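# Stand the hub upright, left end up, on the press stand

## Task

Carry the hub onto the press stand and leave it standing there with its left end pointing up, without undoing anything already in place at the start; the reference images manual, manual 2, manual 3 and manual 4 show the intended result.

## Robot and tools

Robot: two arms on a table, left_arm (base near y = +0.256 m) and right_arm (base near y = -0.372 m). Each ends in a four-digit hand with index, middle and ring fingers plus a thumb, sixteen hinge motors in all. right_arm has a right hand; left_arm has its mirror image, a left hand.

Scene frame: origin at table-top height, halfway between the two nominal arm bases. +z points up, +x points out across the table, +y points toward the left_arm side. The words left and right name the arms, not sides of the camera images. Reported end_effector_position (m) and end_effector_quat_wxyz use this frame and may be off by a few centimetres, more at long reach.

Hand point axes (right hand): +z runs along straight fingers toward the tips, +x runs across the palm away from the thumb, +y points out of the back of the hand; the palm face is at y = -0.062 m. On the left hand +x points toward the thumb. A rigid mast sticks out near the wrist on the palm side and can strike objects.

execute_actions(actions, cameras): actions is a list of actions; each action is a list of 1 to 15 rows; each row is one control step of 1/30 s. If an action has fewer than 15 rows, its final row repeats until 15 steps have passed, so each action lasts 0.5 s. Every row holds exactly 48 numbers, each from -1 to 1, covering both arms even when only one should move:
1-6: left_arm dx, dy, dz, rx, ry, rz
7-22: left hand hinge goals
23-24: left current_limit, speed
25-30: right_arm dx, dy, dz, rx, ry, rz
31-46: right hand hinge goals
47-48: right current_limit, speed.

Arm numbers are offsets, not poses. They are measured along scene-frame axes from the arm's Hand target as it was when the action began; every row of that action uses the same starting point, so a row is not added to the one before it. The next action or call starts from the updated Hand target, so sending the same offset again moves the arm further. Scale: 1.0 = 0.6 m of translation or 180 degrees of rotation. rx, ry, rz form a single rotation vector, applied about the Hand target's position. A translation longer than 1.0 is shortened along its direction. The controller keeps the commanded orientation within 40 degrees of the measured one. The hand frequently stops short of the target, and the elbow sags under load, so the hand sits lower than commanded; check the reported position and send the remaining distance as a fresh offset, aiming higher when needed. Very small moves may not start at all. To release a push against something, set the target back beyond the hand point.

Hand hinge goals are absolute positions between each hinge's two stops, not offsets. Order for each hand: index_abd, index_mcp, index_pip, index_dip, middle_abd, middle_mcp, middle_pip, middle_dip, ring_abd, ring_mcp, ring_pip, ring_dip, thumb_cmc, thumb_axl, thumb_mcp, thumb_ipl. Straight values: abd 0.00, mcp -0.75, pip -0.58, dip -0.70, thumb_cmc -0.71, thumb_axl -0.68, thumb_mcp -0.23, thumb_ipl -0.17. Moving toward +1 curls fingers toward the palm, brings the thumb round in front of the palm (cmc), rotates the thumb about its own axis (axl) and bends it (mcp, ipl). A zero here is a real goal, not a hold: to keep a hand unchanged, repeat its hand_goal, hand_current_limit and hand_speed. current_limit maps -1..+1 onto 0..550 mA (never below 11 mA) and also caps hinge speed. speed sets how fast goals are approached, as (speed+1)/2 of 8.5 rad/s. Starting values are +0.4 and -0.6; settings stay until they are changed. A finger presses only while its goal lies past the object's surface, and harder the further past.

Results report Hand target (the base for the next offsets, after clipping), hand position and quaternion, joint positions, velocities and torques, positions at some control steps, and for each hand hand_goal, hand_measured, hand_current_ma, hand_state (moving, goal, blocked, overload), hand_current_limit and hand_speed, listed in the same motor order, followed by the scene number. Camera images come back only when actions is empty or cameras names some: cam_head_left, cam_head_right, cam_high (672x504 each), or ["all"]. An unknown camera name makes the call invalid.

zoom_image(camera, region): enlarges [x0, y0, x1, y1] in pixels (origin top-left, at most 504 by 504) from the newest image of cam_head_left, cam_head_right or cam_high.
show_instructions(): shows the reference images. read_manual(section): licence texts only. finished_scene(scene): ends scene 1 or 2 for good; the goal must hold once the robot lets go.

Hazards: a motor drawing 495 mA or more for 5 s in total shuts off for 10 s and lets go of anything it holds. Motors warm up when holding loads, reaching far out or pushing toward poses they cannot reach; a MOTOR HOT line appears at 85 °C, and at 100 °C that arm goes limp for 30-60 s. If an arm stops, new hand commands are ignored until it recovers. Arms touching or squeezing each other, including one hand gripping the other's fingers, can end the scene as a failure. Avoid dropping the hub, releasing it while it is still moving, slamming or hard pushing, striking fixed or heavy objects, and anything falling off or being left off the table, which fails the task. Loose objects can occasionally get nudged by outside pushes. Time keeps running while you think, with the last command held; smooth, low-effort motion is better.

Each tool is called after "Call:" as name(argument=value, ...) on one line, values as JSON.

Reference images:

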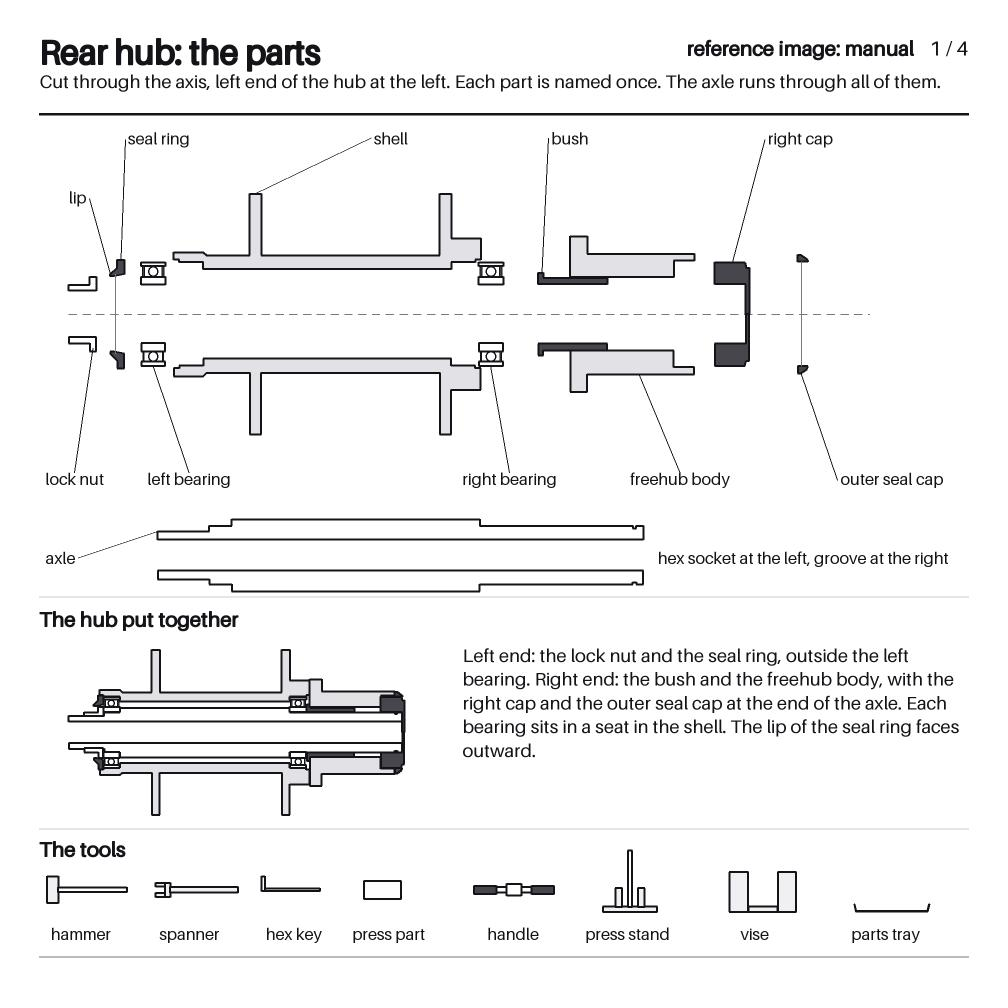

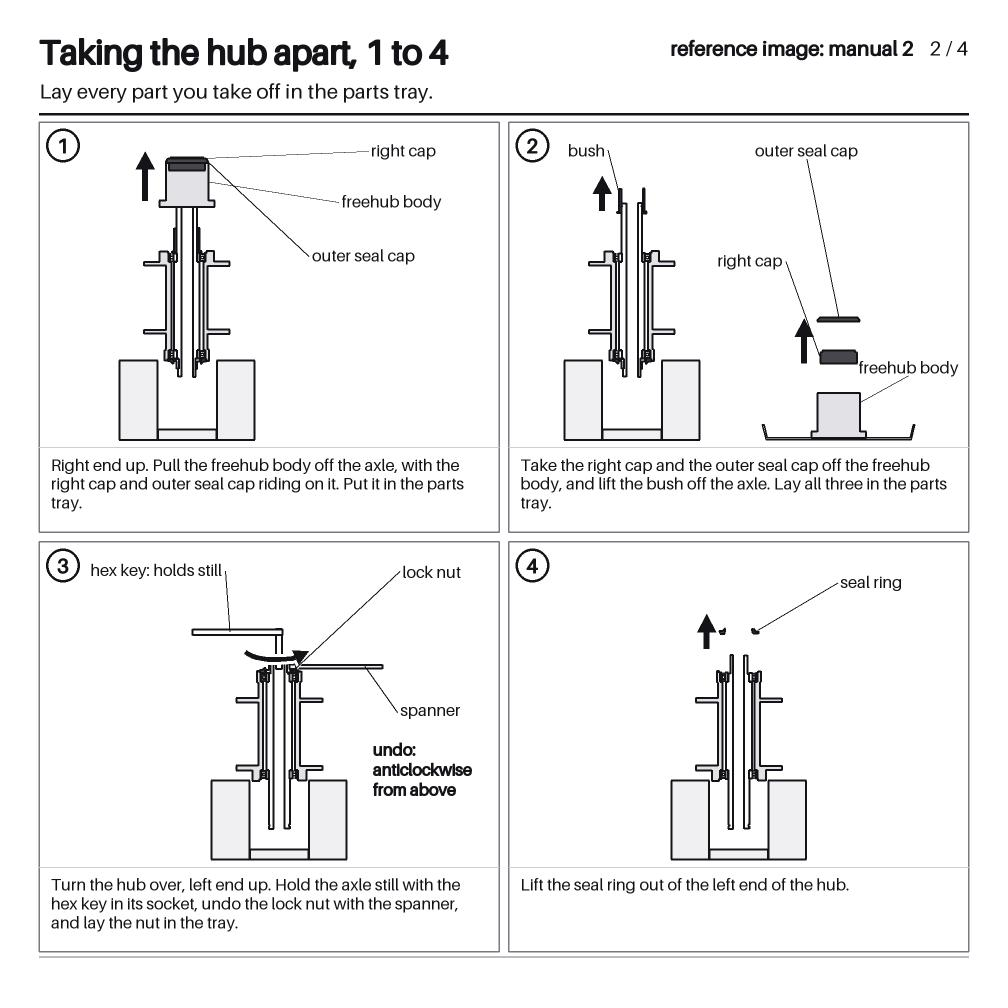

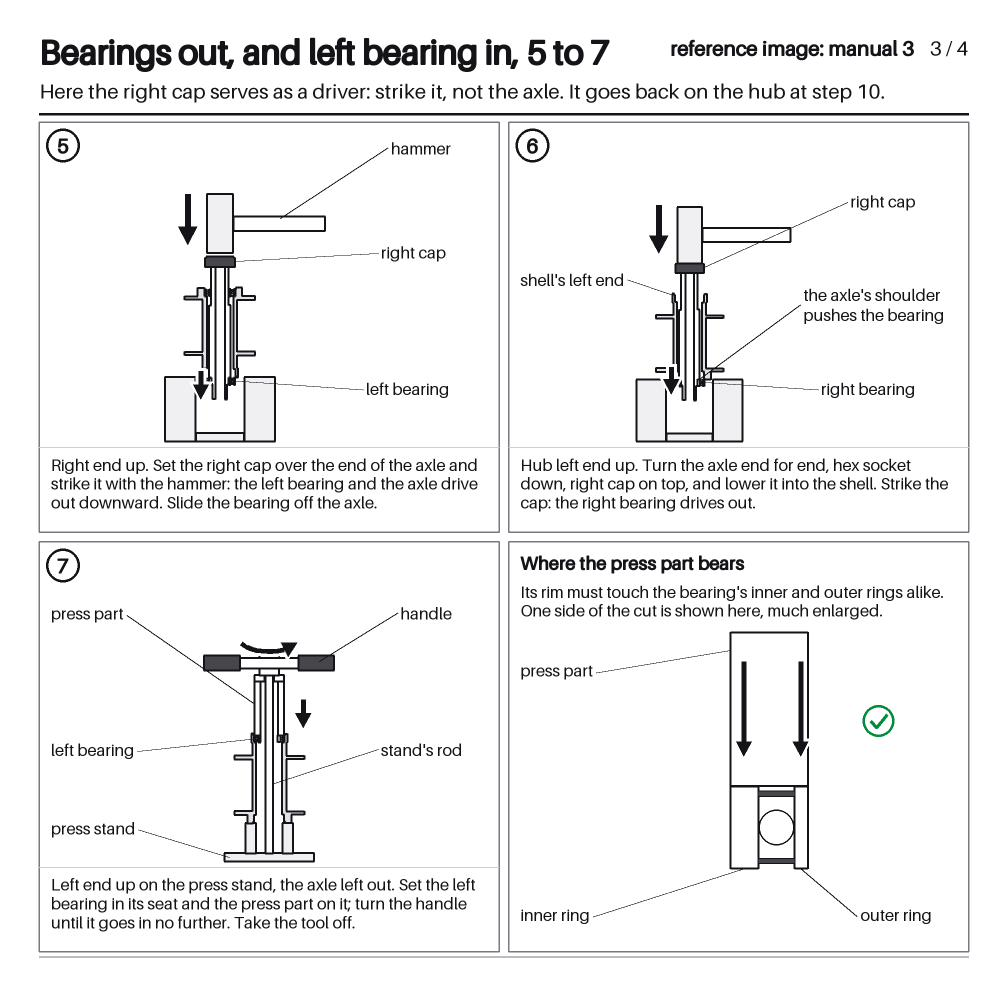

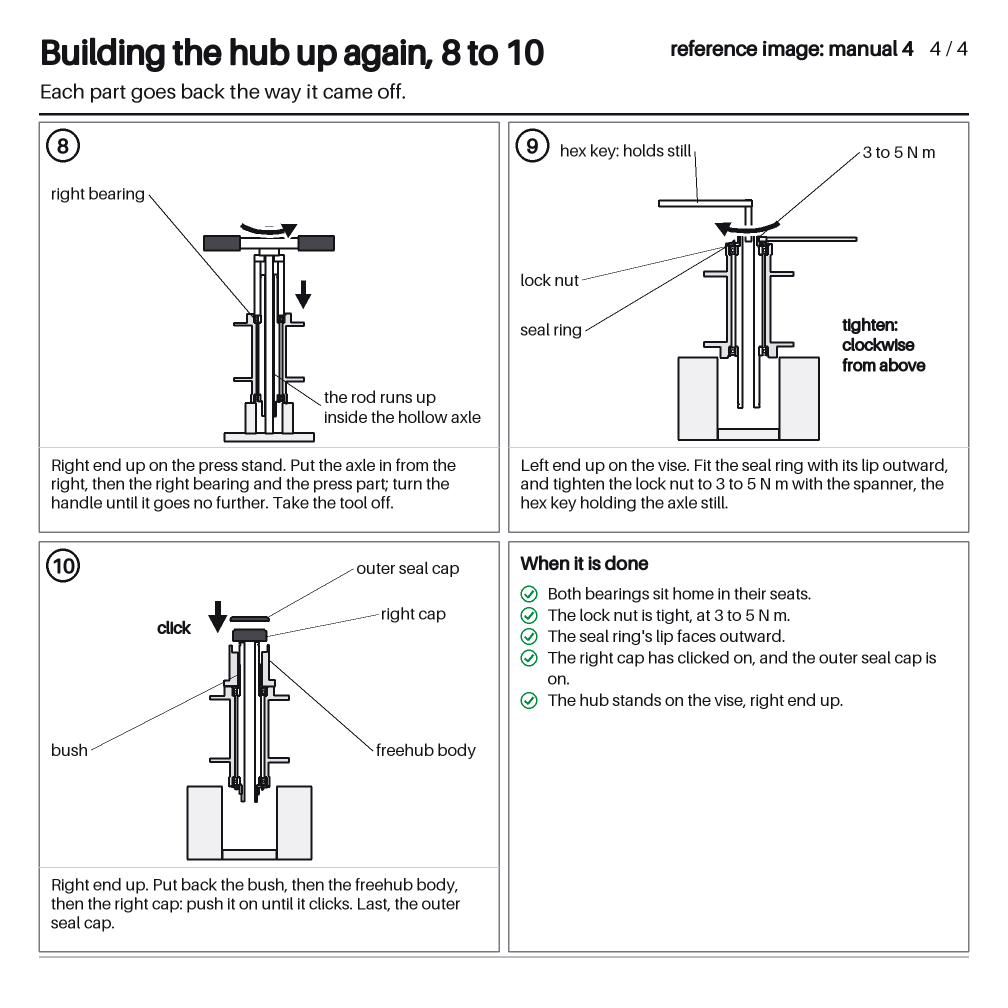

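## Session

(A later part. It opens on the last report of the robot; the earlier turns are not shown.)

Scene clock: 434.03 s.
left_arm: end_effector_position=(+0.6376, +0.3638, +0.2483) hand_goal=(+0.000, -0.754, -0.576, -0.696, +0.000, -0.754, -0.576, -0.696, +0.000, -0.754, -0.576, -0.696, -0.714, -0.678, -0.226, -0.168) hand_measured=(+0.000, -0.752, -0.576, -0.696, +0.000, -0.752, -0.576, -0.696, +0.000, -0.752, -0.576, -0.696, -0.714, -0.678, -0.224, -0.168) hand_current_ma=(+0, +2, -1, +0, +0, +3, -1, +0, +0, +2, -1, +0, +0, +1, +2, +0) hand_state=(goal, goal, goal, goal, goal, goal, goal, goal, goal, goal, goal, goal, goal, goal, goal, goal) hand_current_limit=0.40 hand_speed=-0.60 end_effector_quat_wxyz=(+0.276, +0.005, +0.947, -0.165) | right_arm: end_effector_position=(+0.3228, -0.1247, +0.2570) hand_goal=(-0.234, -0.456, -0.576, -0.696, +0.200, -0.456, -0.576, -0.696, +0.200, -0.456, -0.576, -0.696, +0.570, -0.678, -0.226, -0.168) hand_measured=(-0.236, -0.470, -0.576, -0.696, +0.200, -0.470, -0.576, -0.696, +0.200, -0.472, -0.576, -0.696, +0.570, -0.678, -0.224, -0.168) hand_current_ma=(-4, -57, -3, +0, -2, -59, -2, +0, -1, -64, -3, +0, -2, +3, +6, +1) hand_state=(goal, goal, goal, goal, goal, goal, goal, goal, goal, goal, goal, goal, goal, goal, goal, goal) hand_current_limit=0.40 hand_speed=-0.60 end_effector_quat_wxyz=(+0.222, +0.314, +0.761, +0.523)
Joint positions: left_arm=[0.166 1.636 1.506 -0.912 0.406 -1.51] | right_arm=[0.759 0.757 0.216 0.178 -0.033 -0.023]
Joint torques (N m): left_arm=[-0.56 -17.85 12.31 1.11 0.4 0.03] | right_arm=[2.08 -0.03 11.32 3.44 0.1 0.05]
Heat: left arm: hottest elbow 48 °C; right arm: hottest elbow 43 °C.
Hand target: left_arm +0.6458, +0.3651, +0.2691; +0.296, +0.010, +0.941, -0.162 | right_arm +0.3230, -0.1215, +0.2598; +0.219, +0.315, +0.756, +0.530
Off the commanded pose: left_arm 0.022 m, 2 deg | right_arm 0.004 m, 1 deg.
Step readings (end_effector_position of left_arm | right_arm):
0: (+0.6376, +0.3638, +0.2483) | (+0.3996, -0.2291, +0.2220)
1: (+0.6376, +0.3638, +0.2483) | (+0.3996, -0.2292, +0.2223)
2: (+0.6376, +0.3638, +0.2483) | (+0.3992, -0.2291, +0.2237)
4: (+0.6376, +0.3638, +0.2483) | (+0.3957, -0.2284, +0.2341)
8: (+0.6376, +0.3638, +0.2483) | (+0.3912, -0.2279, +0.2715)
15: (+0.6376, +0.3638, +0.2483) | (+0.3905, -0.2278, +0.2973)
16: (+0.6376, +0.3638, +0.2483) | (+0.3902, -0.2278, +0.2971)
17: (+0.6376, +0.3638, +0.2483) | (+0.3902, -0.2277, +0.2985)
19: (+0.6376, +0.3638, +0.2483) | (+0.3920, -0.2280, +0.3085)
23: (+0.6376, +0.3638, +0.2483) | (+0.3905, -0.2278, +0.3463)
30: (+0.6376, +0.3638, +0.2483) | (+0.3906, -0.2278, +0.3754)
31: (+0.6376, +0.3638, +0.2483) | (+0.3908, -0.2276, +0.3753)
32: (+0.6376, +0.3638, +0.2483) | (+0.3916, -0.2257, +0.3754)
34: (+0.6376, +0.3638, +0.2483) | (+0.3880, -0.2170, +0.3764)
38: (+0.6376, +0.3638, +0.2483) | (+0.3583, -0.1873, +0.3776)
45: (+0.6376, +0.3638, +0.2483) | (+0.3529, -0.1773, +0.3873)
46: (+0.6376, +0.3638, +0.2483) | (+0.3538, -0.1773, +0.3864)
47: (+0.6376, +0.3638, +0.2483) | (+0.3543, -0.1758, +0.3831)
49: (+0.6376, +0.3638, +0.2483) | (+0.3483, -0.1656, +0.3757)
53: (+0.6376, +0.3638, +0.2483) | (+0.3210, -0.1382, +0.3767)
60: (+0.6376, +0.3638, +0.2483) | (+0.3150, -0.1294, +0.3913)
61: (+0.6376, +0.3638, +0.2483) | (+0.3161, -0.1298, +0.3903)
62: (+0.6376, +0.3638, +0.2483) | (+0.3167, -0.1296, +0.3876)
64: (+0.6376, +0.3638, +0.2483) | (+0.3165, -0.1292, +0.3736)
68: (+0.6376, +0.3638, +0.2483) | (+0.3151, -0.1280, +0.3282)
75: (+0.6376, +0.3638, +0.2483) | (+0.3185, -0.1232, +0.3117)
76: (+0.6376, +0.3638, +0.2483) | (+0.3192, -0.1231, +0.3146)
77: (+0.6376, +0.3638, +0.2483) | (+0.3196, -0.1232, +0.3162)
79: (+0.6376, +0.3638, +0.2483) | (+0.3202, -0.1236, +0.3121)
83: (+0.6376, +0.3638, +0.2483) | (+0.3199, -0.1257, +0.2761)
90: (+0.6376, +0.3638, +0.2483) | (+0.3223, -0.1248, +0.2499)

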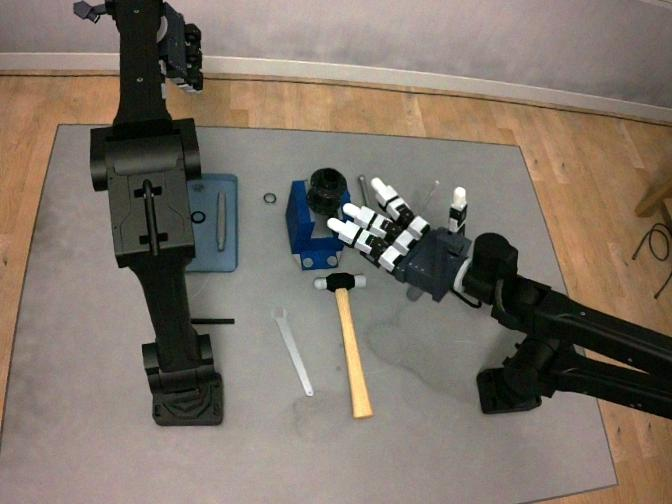

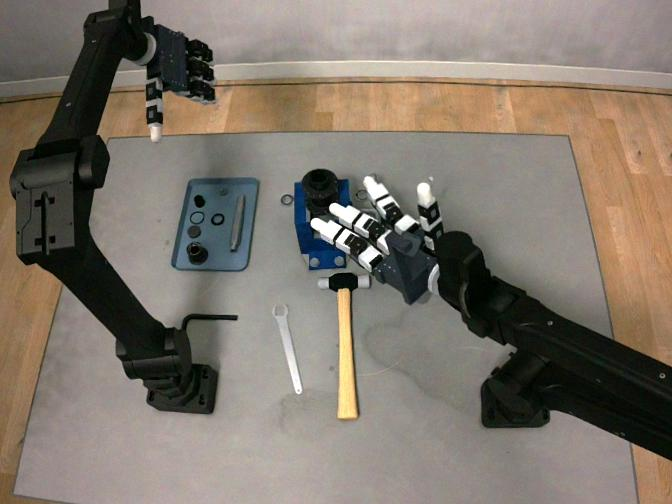

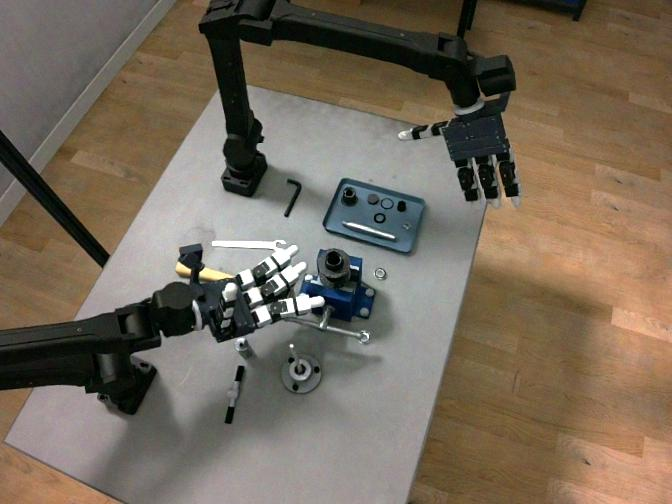

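Call:
execute_actions(actions=[[[0,0,0,0,0,0,0,-0.754,-0.576,-0.696,0,-0.754,-0.576,-0.696,0,-0.754,-0.576,-0.696,-0.714,-0.678,-0.226,-0.168,0.4,-0.6,-0.026,0.026,-0.02,0,0,0,-0.22,-0.455,-0.576,-0.696,0.22,-0.455,-0.576,-0.696,0.24,-0.455,-0.576,-0.696,0.571,-0.678,-0.226,-0.168,0.4,-0.6]],[[0,0,0,0,0,0,0,-0.754,-0.576,-0.696,0,-0.754,-0.576,-0.696,0,-0.754,-0.576,-0.696,-0.714,-0.678,-0.226,-0.168,0.4,-0.6,0,0,-0.032,0,0,0,-0.22,-0.455,-0.576,-0.696,0.22,-0.455,-0.576,-0.696,0.24,-0.455,-0.576,-0.696,0.571,-0.678,-0.226,-0.168,0.4,-0.6]]], cameras=["all"])

Call:
zoom_image(camera="cam_head_right", region=[280, 150, 400, 270])

Call:
zoom_image(camera="cam_head_left", region=[280, 150, 400, 270])

Call:
zoom_image(camera="cam_high", region=[250, 220, 370, 340])

Scene clock: 542.00 s.
left_arm: end_effector_position=(+0.6376, +0.3638, +0.2483) hand_goal=(+0.000, -0.754, -0.576, -0.696, +0.000, -0.754, -0.576, -0.696, +0.000, -0.754, -0.576, -0.696, -0.714, -0.678, -0.226, -0.168) hand_measured=(+0.000, -0.752, -0.576, -0.696, +0.000, -0.752, -0.576, -0.696, +0.000, -0.752, -0.576, -0.696, -0.714, -0.678, -0.224, -0.168) hand_current_ma=(+0, +2, -1, +0, +0, +3, -1, +0, +0, +2, -1, +0, +0, +1, +2, +0) hand_state=(goal, goal, goal, goal, goal, goal, goal, goal, goal, goal, goal, goal, goal, goal, goal, goal) hand_current_limit=0.40 hand_speed=-0.60 end_effector_quat_wxyz=(+0.276, +0.005, +0.947, -0.165) | right_arm: end_effector_position=(+0.3089, -0.1074, +0.2298) hand_goal=(-0.220, -0.456, -0.576, -0.696, +0.220, -0.456, -0.576, -0.696, +0.240, -0.456, -0.576, -0.696, +0.570, -0.678, -0.226, -0.168) hand_measured=(-0.222, -0.470, -0.576, -0.696, +0.216, -0.470, -0.576, -0.696, +0.238, -0.472, -0.576, -0.696, +0.570, -0.678, -0.224, -0.168) hand_current_ma=(-8, -57, -3, +0, -9, -59, -2, +0, -7, -64, -3, +0, -2, +3, +6, +1) hand_state=(goal, goal, goal, goal, goal, goal, goal, goal, goal, goal, goal, goal, goal, goal, goal, goal) hand_current_limit=0.40 hand_speed=-0.60 end_effector_quat_wxyz=(+0.224, +0.313, +0.759, +0.525)
Joint positions: left_arm=[0.166 1.636 1.506 -0.912 0.406 -1.51] | right_arm=[0.874 0.898 0.167 0.376 0.076 0.016]
Joint torques (N m): left_arm=[-0.56 -17.85 12.3 1.1 0.4 0.02] | right_arm=[1.96 -0.67 9.57 3.44 0.15 0.05]
Heat: left arm: hottest elbow 50 °C; right arm: hottest elbow 53 °C.
Hand target: left_arm +0.6458, +0.3651, +0.2691; +0.296, +0.010, +0.941, -0.162 | right_arm +0.3074, -0.1059, +0.2284; +0.219, +0.315, +0.756, +0.530
Off the commanded pose: left_arm 0.022 m, 2 deg | right_arm 0.003 m, 1 deg.
Step readings (end_effector_position of left_arm | right_arm):
0: (+0.6376, +0.3638, +0.2483) | (+0.3228, -0.1247, +0.2570)
1: (+0.6376, +0.3638, +0.2483) | (+0.3231, -0.1250, +0.2571)
2: (+0.6376, +0.3638, +0.2483) | (+0.3234, -0.1253, +0.2575)
4: (+0.6376, +0.3638, +0.2483) | (+0.3211, -0.1220, +0.2582)
8: (+0.6376, +0.3638, +0.2483) | (+0.3097, -0.1080, +0.2542)
15: (+0.6376, +0.3638, +0.2483) | (+0.3086, -0.1067, +0.2491)
16: (+0.6376, +0.3638, +0.2483) | (+0.3087, -0.1067, +0.2495)
17: (+0.6376, +0.3638, +0.2483) | (+0.3087, -0.1069, +0.2497)
19: (+0.6376, +0.3638, +0.2483) | (+0.3089, -0.1068, +0.2483)
23: (+0.6376, +0.3638, +0.2483) | (+0.3090, -0.1068, +0.2342)
30: (+0.6376, +0.3638, +0.2483) | (+0.3088, -0.1073, +0.2276)

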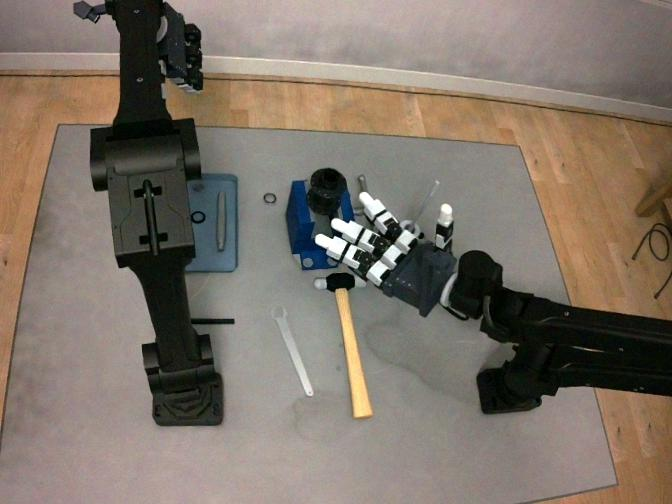

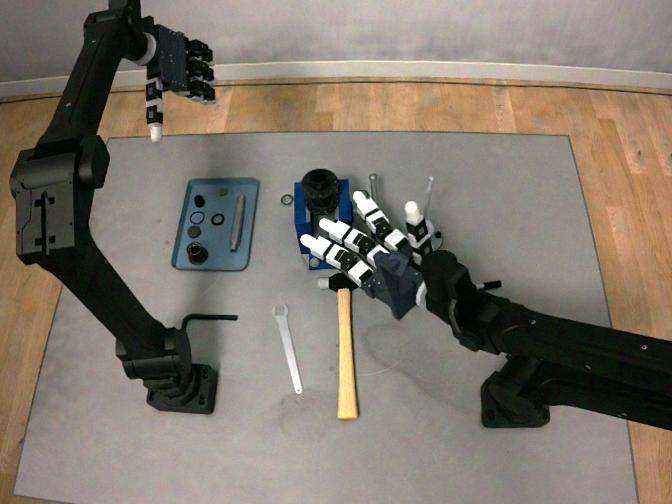

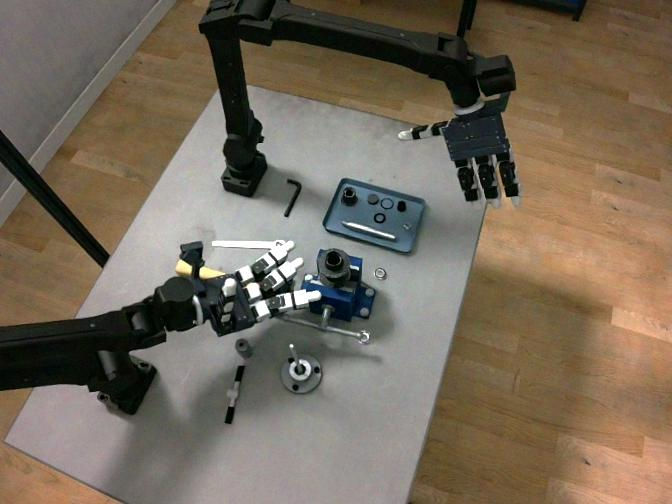

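Scaled by 4.200 from the camera's 672x504 image, which has a finer 960x720 frame.

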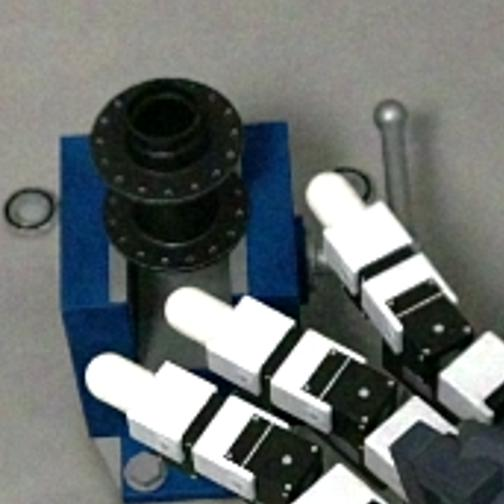

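Scaled by 4.200 from the camera's 672x504 image, which has a finer 960x720 frame.

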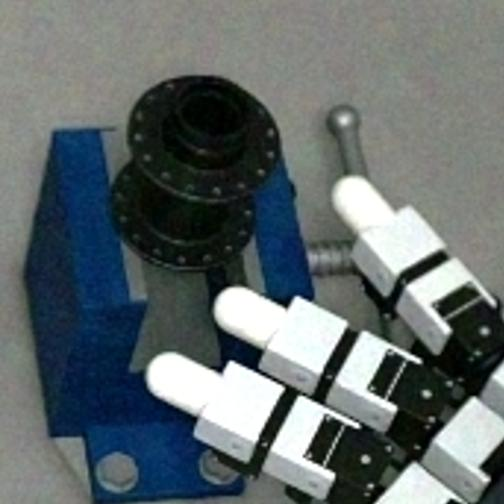

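Scaled by 4.200 from the camera's 672x504 image, which has a finer 960x720 frame.

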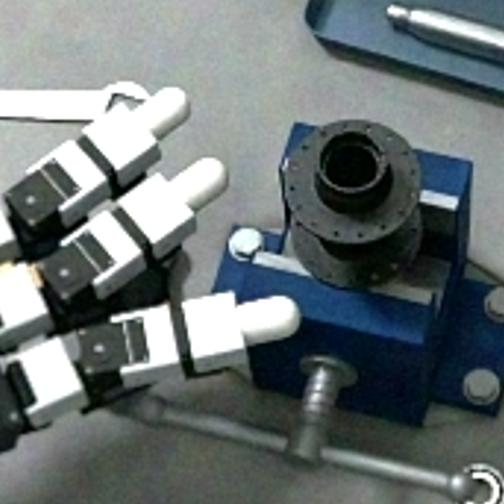

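Call:
execute_actions(actions=[[[0,0,0,0,0,0,0,-0.754,-0.576,-0.696,0,-0.754,-0.576,-0.696,0,-0.754,-0.576,-0.696,-0.714,-0.678,-0.226,-0.168,0.4,-0.6,0.025,0.028,0,0,0,0,-0.22,-0.455,-0.576,-0.696,0.22,-0.455,-0.576,-0.696,0.24,-0.455,-0.576,-0.696,0.571,-0.678,-0.226,-0.168,0.4,-0.6]],[[0,0,0,0,0,0,0,-0.754,-0.576,-0.696,0,-0.754,-0.576,-0.696,0,-0.754,-0.576,-0.696,-0.714,-0.678,-0.226,-0.168,0.4,-0.6,0.025,0.028,0,0,0,0,-0.22,-0.455,-0.576,-0.696,0.22,-0.455,-0.576,-0.696,0.24,-0.455,-0.576,-0.696,0.571,-0.678,-0.226,-0.168,0.4,-0.6]]], cameras=["all"])

Call:
zoom_image(camera="cam_head_right", region=[280, 150, 400, 270])

Call:
zoom_image(camera="cam_head_left", region=[280, 150, 400, 270])

Call:
zoom_image(camera="cam_high", region=[250, 220, 370, 340])

Scene clock: 605.87 s.
left_arm: end_effector_position=(+0.6376, +0.3638, +0.2483) hand_goal=(+0.000, -0.754, -0.576, -0.696, +0.000, -0.754, -0.576, -0.696, +0.000, -0.754, -0.576, -0.696, -0.714, -0.678, -0.226, -0.168) hand_measured=(+0.000, -0.752, -0.576, -0.696, +0.000, -0.752, -0.576, -0.696, +0.000, -0.752, -0.576, -0.696, -0.714, -0.678, -0.224, -0.168) hand_current_ma=(+0, +2, -1, +0, +0, +3, -1, +0, +0, +2, -1, +0, +0, +1, +2, +0) hand_state=(goal, goal, goal, goal, goal, goal, goal, goal, goal, goal, goal, goal, goal, goal, goal, goal) hand_current_limit=0.40 hand_speed=-0.60 end_effector_quat_wxyz=(+0.276, +0.005, +0.947, -0.165) | right_arm: end_effector_position=(+0.3280, -0.0879, +0.2062) hand_goal=(-0.220, -0.456, -0.576, -0.696, +0.220, -0.456, -0.576, -0.696, +0.240, -0.456, -0.576, -0.696, +0.570, -0.678, -0.226, -0.168) hand_measured=(-0.240, -0.458, -0.574, -0.696, +0.218, -0.470, -0.576, -0.696, +0.238, -0.472, -0.576, -0.696, +0.570, -0.678, -0.224, -0.168) hand_current_ma=(-68, -4, +4, +2, -8, -59, -2, +0, -6, -64, -3, +0, -2, +3, +6, +1) hand_state=(goal, goal, goal, goal, goal, goal, goal, goal, goal, goal, goal, goal, goal, goal, goal, goal) hand_current_limit=0.40 hand_speed=-0.60 end_effector_quat_wxyz=(+0.220, +0.321, +0.770, +0.507)
Joint positions: left_arm=[0.166 1.636 1.506 -0.912 0.406 -1.51] | right_arm=[0.874 1.101 0.211 0.487 0.084 0.021]
Joint torques (N m): left_arm=[-0.56 -17.9 12.31 1.07 0.4 0.02] | right_arm=[1.61 -1.96 12.74 3.59 -0.37 -0.01]
Heat: left arm: hottest elbow 50 °C; right arm: hottest elbow 52 °C.
Hand target: left_arm +0.6458, +0.3651, +0.2691; +0.296, +0.010, +0.941, -0.162 | right_arm +0.3373, -0.0724, +0.2285; +0.219, +0.315, +0.756, +0.530
Off the commanded pose: left_arm 0.022 m, 2 deg | right_arm 0.029 m, 3 deg.
Step readings (end_effector_position of left_arm | right_arm):
0: (+0.6376, +0.3638, +0.2483) | (+0.3089, -0.1074, +0.2299)
1: (+0.6376, +0.3638, +0.2483) | (+0.3090, -0.1073, +0.2298)
2: (+0.6376, +0.3638, +0.2483) | (+0.3093, -0.1070, +0.2294)
4: (+0.6376, +0.3638, +0.2483) | (+0.3108, -0.1053, +0.2245)
8: (+0.6376, +0.3638, +0.2483) | (+0.3136, -0.1020, +0.2058)
15: (+0.6376, +0.3638, +0.2483) | (+0.3143, -0.1011, +0.2041)
16: (+0.6376, +0.3638, +0.2483) | (+0.3144, -0.1011, +0.2043)
17: (+0.6376, +0.3638, +0.2483) | (+0.3147, -0.1007, +0.2048)
19: (+0.6376, +0.3638, +0.2483) | (+0.3175, -0.0975, +0.2049)
23: (+0.6376, +0.3638, +0.2483) | (+0.3254, -0.0895, +0.2058)
30: (+0.6376, +0.3638, +0.2483) | (+0.3279, -0.0879, +0.2061)

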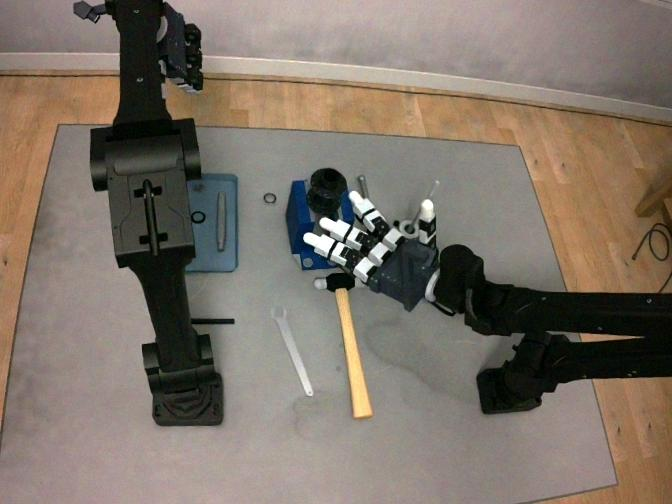

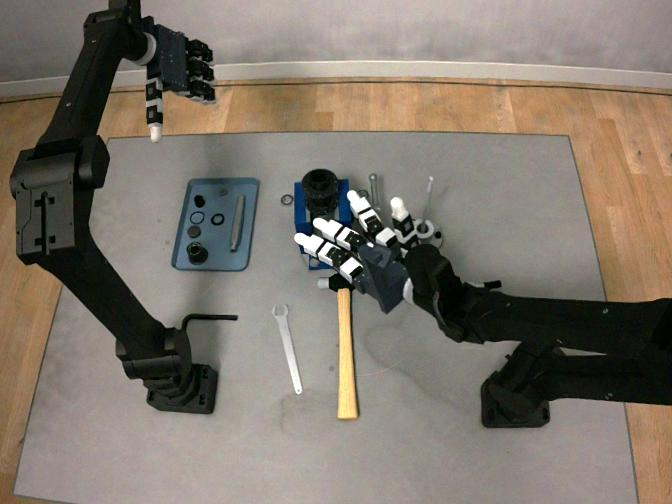

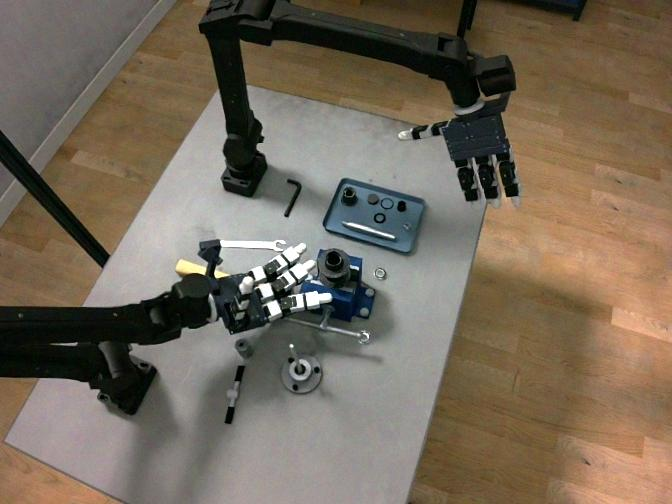

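Scaled by 4.200 from the camera's 672x504 image, which has a finer 960x720 frame.

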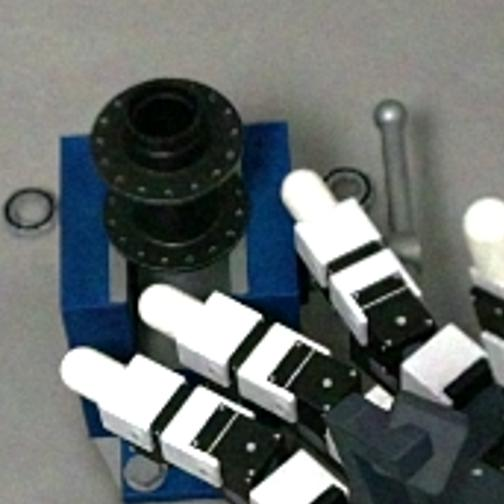

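Scaled by 4.200 from the camera's 672x504 image, which has a finer 960x720 frame.

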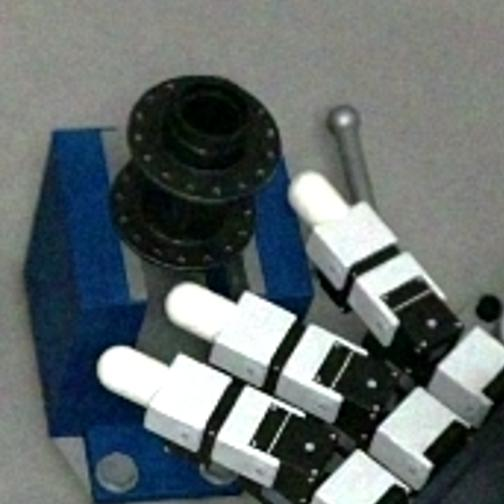

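Scaled by 4.200 from the camera's 672x504 image, which has a finer 960x720 frame.

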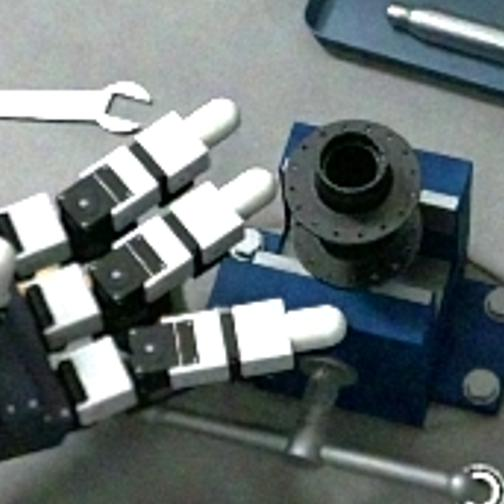

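Call:
execute_actions(actions=[[[0,0,0,0,0,0,0,-0.754,-0.576,-0.696,0,-0.754,-0.576,-0.696,0,-0.754,-0.576,-0.696,-0.714,-0.678,-0.226,-0.168,0.4,-0.6,-0.062,-0.063,0.07,0,0,0,-0.22,-0.455,-0.576,-0.696,0.22,-0.455,-0.576,-0.696,0.24,-0.455,-0.576,-0.696,0.571,-0.678,-0.226,-0.168,0.4,-0.6]],[[0,0,0,0,0,0,0,-0.754,-0.576,-0.696,0,-0.754,-0.576,-0.696,0,-0.754,-0.576,-0.696,-0.714,-0.678,-0.226,-0.168,0.4,-0.6,-0.04,0.03,0.05,0,0,-0.07,-0.22,-0.455,-0.576,-0.696,0.22,-0.455,-0.576,-0.696,0.24,-0.455,-0.576,-0.696,0.571,-0.678,-0.226,-0.168,0.4,-0.6]],[[0,0,0,0,0,0,0,-0.754,-0.576,-0.696,0,-0.754,-0.576,-0.696,0,-0.754,-0.576,-0.696,-0.714,-0.678,-0.226,-0.168,0.4,-0.6,-0.035,0.05,-0.03,0,0,-0.069,-0.22,-0.455,-0.576,-0.696,0.22,-0.455,-0.576,-0.696,0.24,-0.455,-0.576,-0.696,0.571,-0.678,-0.226,-0.168,0.4,-0.6]]], cameras=["all"])

Scene clock: 682.70 s.
left_arm: end_effector_position=(+0.6376, +0.3638, +0.2483) hand_goal=(+0.000, -0.754, -0.576, -0.696, +0.000, -0.754, -0.576, -0.696, +0.000, -0.754, -0.576, -0.696, -0.714, -0.678, -0.226, -0.168) hand_measured=(+0.000, -0.752, -0.576, -0.696, +0.000, -0.752, -0.576, -0.696, +0.000, -0.752, -0.576, -0.696, -0.714, -0.678, -0.224, -0.168) hand_current_ma=(+0, +2, -1, +0, +0, +3, -1, +0, +0, +2, -1, +0, +0, +1, +2, +0) hand_state=(goal, goal, goal, goal, goal, goal, goal, goal, goal, goal, goal, goal, goal, goal, goal, goal) hand_current_limit=0.40 hand_speed=-0.60 end_effector_quat_wxyz=(+0.276, +0.005, +0.947, -0.165) | right_arm: end_effector_position=(+0.2526, -0.0730, +0.2668) hand_goal=(-0.220, -0.456, -0.576, -0.696, +0.220, -0.456, -0.576, -0.696, +0.240, -0.456, -0.576, -0.696, +0.570, -0.678, -0.226, -0.168) hand_measured=(-0.220, -0.466, -0.576, -0.696, +0.220, -0.470, -0.576, -0.696, +0.240, -0.470, -0.576, -0.696, +0.570, -0.678, -0.224, -0.168) hand_current_ma=(-2, -38, -2, +2, -2, -57, -3, +0, -1, -59, -3, +0, +0, +3, +6, +1) hand_state=(goal, goal, goal, goal, goal, goal, goal, goal, goal, goal, goal, goal, goal, goal, goal, goal) hand_current_limit=0.40 hand_speed=-0.60 end_effector_quat_wxyz=(+0.337, +0.459, +0.680, +0.463)
Joint positions: left_arm=[0.166 1.636 1.506 -0.912 0.406 -1.51] | right_arm=[1.452 1.027 0.414 -0.055 0.982 0.546]
Joint torques (N m): left_arm=[-0.56 -17.85 12.27 1.1 0.4 0.02] | right_arm=[1.26 -2.73 13.68 1.26 0.87 0.06]
Heat: left arm: hottest elbow 51 °C; right arm: hottest elbow 61 °C.
Hand target: left_arm +0.6458, +0.3651, +0.2691; +0.296, +0.010, +0.941, -0.162 | right_arm +0.2551, -0.0621, +0.2824; +0.329, +0.471, +0.670, +0.470
Off the commanded pose: left_arm 0.022 m, 2 deg | right_arm 0.019 m, 2 deg.
Step readings (end_effector_position of left_arm | right_arm):
0: (+0.6376, +0.3638, +0.2483) | (+0.3281, -0.0879, +0.2060)
1: (+0.6376, +0.3638, +0.2483) | (+0.3281, -0.0880, +0.2063)
2: (+0.6376, +0.3638, +0.2483) | (+0.3277, -0.0885, +0.2077)
4: (+0.6376, +0.3638, +0.2483) | (+0.3243, -0.0919, +0.2198)
8: (+0.6376, +0.3638, +0.2483) | (+0.3121, -0.1042, +0.2661)
15: (+0.6376, +0.3638, +0.2483) | (+0.3009, -0.1137, +0.2743)
16: (+0.6376, +0.3638, +0.2483) | (+0.3014, -0.1147, +0.2706)
17: (+0.6376, +0.3638, +0.2483) | (+0.3031, -0.1188, +0.2680)
19: (+0.6376, +0.3638, +0.2483) | (+0.2985, -0.1226, +0.2652)
23: (+0.6376, +0.3638, +0.2483) | (+0.2735, -0.1080, +0.2672)
30: (+0.6376, +0.3638, +0.2483) | (+0.2707, -0.1007, +0.2819)
31: (+0.6376, +0.3638, +0.2483) | (+0.2720, -0.1018, +0.2826)
32: (+0.6376, +0.3638, +0.2483) | (+0.2725, -0.1047, +0.2831)
34: (+0.6376, +0.3638, +0.2483) | (+0.2682, -0.1042, +0.2811)
38: (+0.6376, +0.3638, +0.2483) | (+0.2484, -0.0754, +0.2639)
45: (+0.6376, +0.3638, +0.2483) | (+0.2502, -0.0702, +0.2626)

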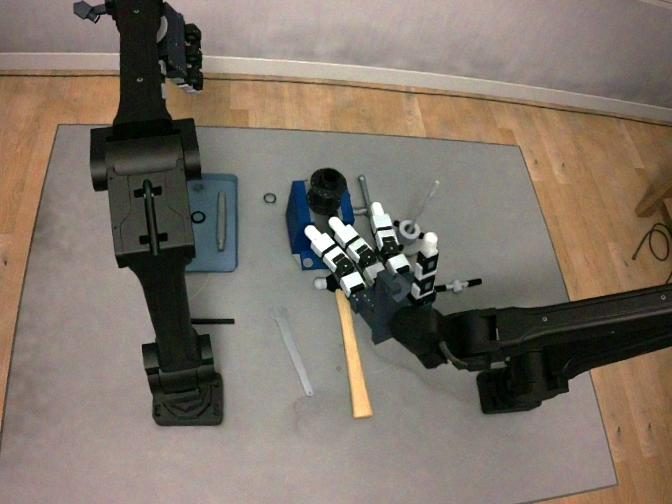

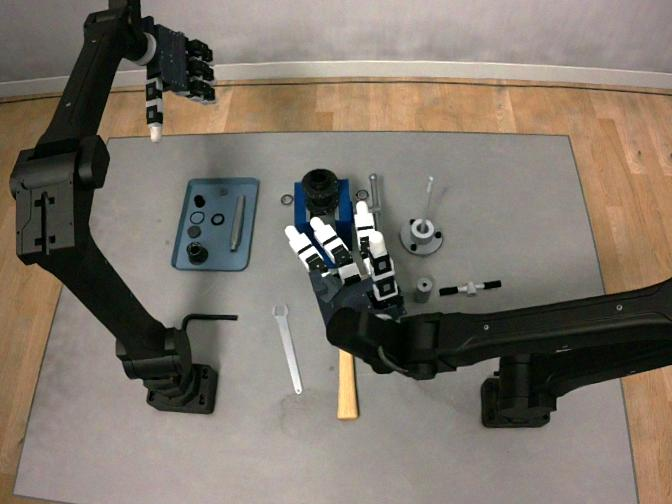

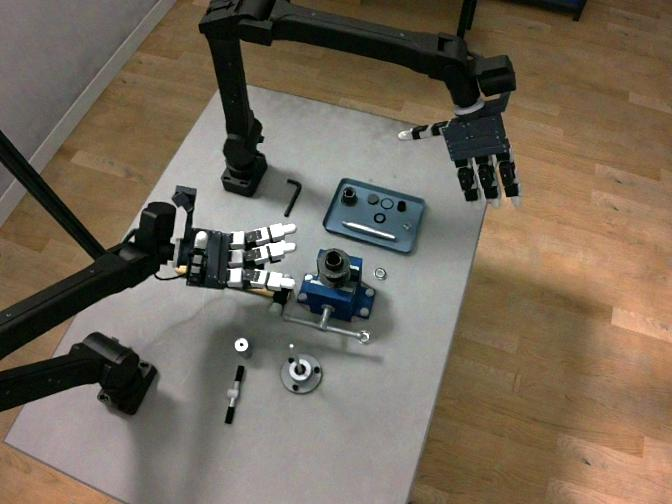

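Call:
execute_actions(actions=[[[0,0,0,0,0,0,0,-0.754,-0.576,-0.696,0,-0.754,-0.576,-0.696,0,-0.754,-0.576,-0.696,-0.714,-0.678,-0.226,-0.168,0.4,-0.6,0.002,0.012,-0.085,0,0,0,-0.22,-0.455,-0.576,-0.696,0.22,-0.455,-0.576,-0.696,0.24,-0.455,-0.576,-0.696,0.571,-0.678,-0.226,-0.168,0.4,-0.6]],[[0,0,0,0,0,0,0,-0.754,-0.576,-0.696,0,-0.754,-0.576,-0.696,0,-0.754,-0.576,-0.696,-0.714,-0.678,-0.226,-0.168,0.4,-0.6,0,0,0,0,0,0,-0.22,-0.455,-0.576,-0.696,0.22,-0.455,-0.576,-0.696,0.24,-0.455,-0.576,-0.696,0.571,-0.678,-0.226,-0.168,0.4,-0.6]]], cameras=["all"])

Call:
zoom_image(camera="cam_head_right", region=[270, 150, 410, 290])

Call:
zoom_image(camera="cam_head_left", region=[270, 150, 410, 290])

Call:
zoom_image(camera="cam_high", region=[240, 200, 380, 340])

Scene clock: 700.83 s.
left_arm: end_effector_position=(+0.6376, +0.3638, +0.2483) hand_goal=(+0.000, -0.754, -0.576, -0.696, +0.000, -0.754, -0.576, -0.696, +0.000, -0.754, -0.576, -0.696, -0.714, -0.678, -0.226, -0.168) hand_measured=(+0.000, -0.752, -0.576, -0.696, +0.000, -0.752, -0.576, -0.696, +0.000, -0.752, -0.576, -0.696, -0.714, -0.678, -0.224, -0.168) hand_current_ma=(+0, +2, -1, +0, +0, +3, -1, +0, +0, +2, -1, +0, +0, +1, +2, +0) hand_state=(goal, goal, goal, goal, goal, goal, goal, goal, goal, goal, goal, goal, goal, goal, goal, goal) hand_current_limit=0.40 hand_speed=-0.60 end_effector_quat_wxyz=(+0.276, +0.005, +0.947, -0.165) | right_arm: end_effector_position=(+0.2562, -0.0546, +0.2350) hand_goal=(-0.220, -0.456, -0.576, -0.696, +0.220, -0.456, -0.576, -0.696, +0.240, -0.456, -0.576, -0.696, +0.570, -0.678, -0.226, -0.168) hand_measured=(-0.220, -0.466, -0.576, -0.696, +0.220, -0.470, -0.576, -0.696, +0.240, -0.470, -0.576, -0.696, +0.570, -0.678, -0.224, -0.168) hand_current_ma=(-2, -38, -2, +2, -2, -57, -3, +0, -1, -59, -3, +0, +0, +3, +6, +1) hand_state=(goal, goal, goal, goal, goal, goal, goal, goal, goal, goal, goal, goal, goal, goal, goal, goal) hand_current_limit=0.40 hand_speed=-0.60 end_effector_quat_wxyz=(+0.330, +0.469, +0.672, +0.469)
Joint positions: left_arm=[0.166 1.636 1.506 -0.912 0.406 -1.51] | right_arm=[1.452 1.198 0.414 0.118 0.982 0.576]
Joint torques (N m): left_arm=[-0.5 -17.79 12.3 1.1 0.39 0.02] | right_arm=[1.14 -4.07 8.42 2.56 0.85 -0.03]
Heat: left arm: hottest elbow 51 °C; right arm: hottest elbow 62 °C.
Hand target: left_arm +0.6458, +0.3651, +0.2691; +0.296, +0.010, +0.941, -0.162 | right_arm +0.2563, -0.0549, +0.2315; +0.329, +0.471, +0.670, +0.470
Off the commanded pose: left_arm 0.022 m, 2 deg | right_arm 0.004 m, 0 deg.
Step readings (end_effector_position of left_arm | right_arm):
0: (+0.6376, +0.3638, +0.2483) | (+0.2527, -0.0731, +0.2667)
1: (+0.6376, +0.3638, +0.2483) | (+0.2527, -0.0730, +0.2665)
2: (+0.6376, +0.3638, +0.2483) | (+0.2529, -0.0727, +0.2656)
4: (+0.6376, +0.3638, +0.2483) | (+0.2537, -0.0690, +0.2595)
8: (+0.6376, +0.3638, +0.2483) | (+0.2554, -0.0597, +0.2379)
15: (+0.6376, +0.3638, +0.2483) | (+0.2561, -0.0551, +0.2327)
16: (+0.6376, +0.3638, +0.2483) | (+0.2561, -0.0549, +0.2333)
17: (+0.6376, +0.3638, +0.2483) | (+0.2561, -0.0549, +0.2336)
19: (+0.6376, +0.3638, +0.2483) | (+0.2562, -0.0548, +0.2342)
23: (+0.6376, +0.3638, +0.2483) | (+0.2562, -0.0546, +0.2347)
30: (+0.6376, +0.3638, +0.2483) | (+0.2562, -0.0546, +0.2349)

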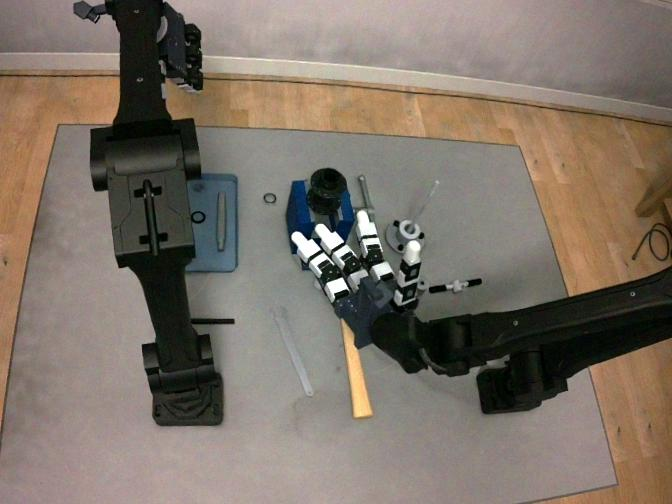

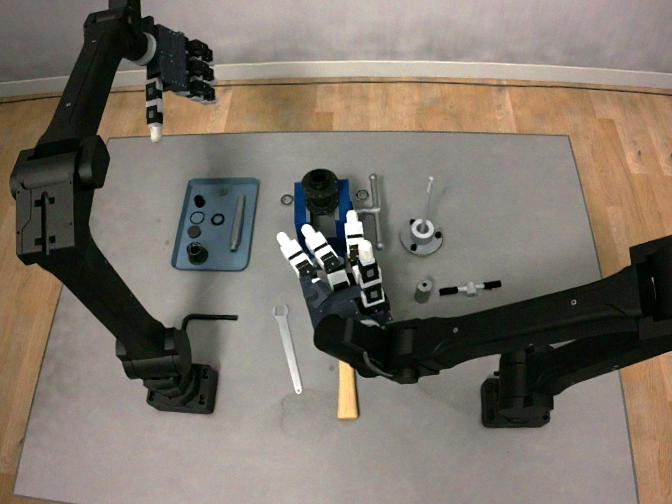

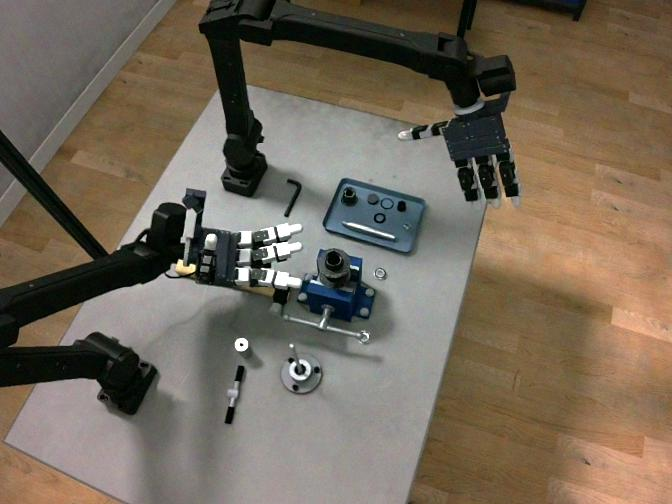

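Scaled by 3.600 from the camera's 672x504 image, which has a finer 960x720 frame.

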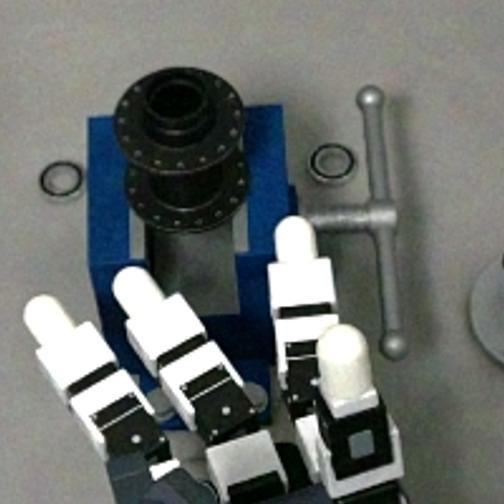

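Scaled by 3.600 from the camera's 672x504 image, which has a finer 960x720 frame.

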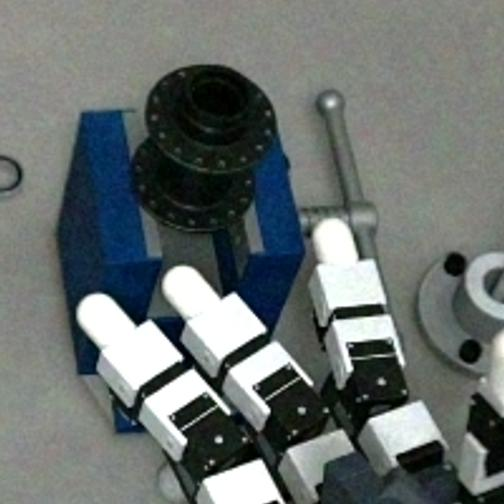

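Scaled by 3.600 from the camera's 672x504 image, which has a finer 960x720 frame.

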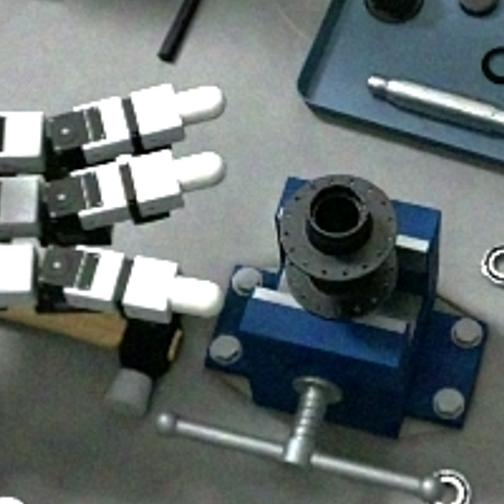

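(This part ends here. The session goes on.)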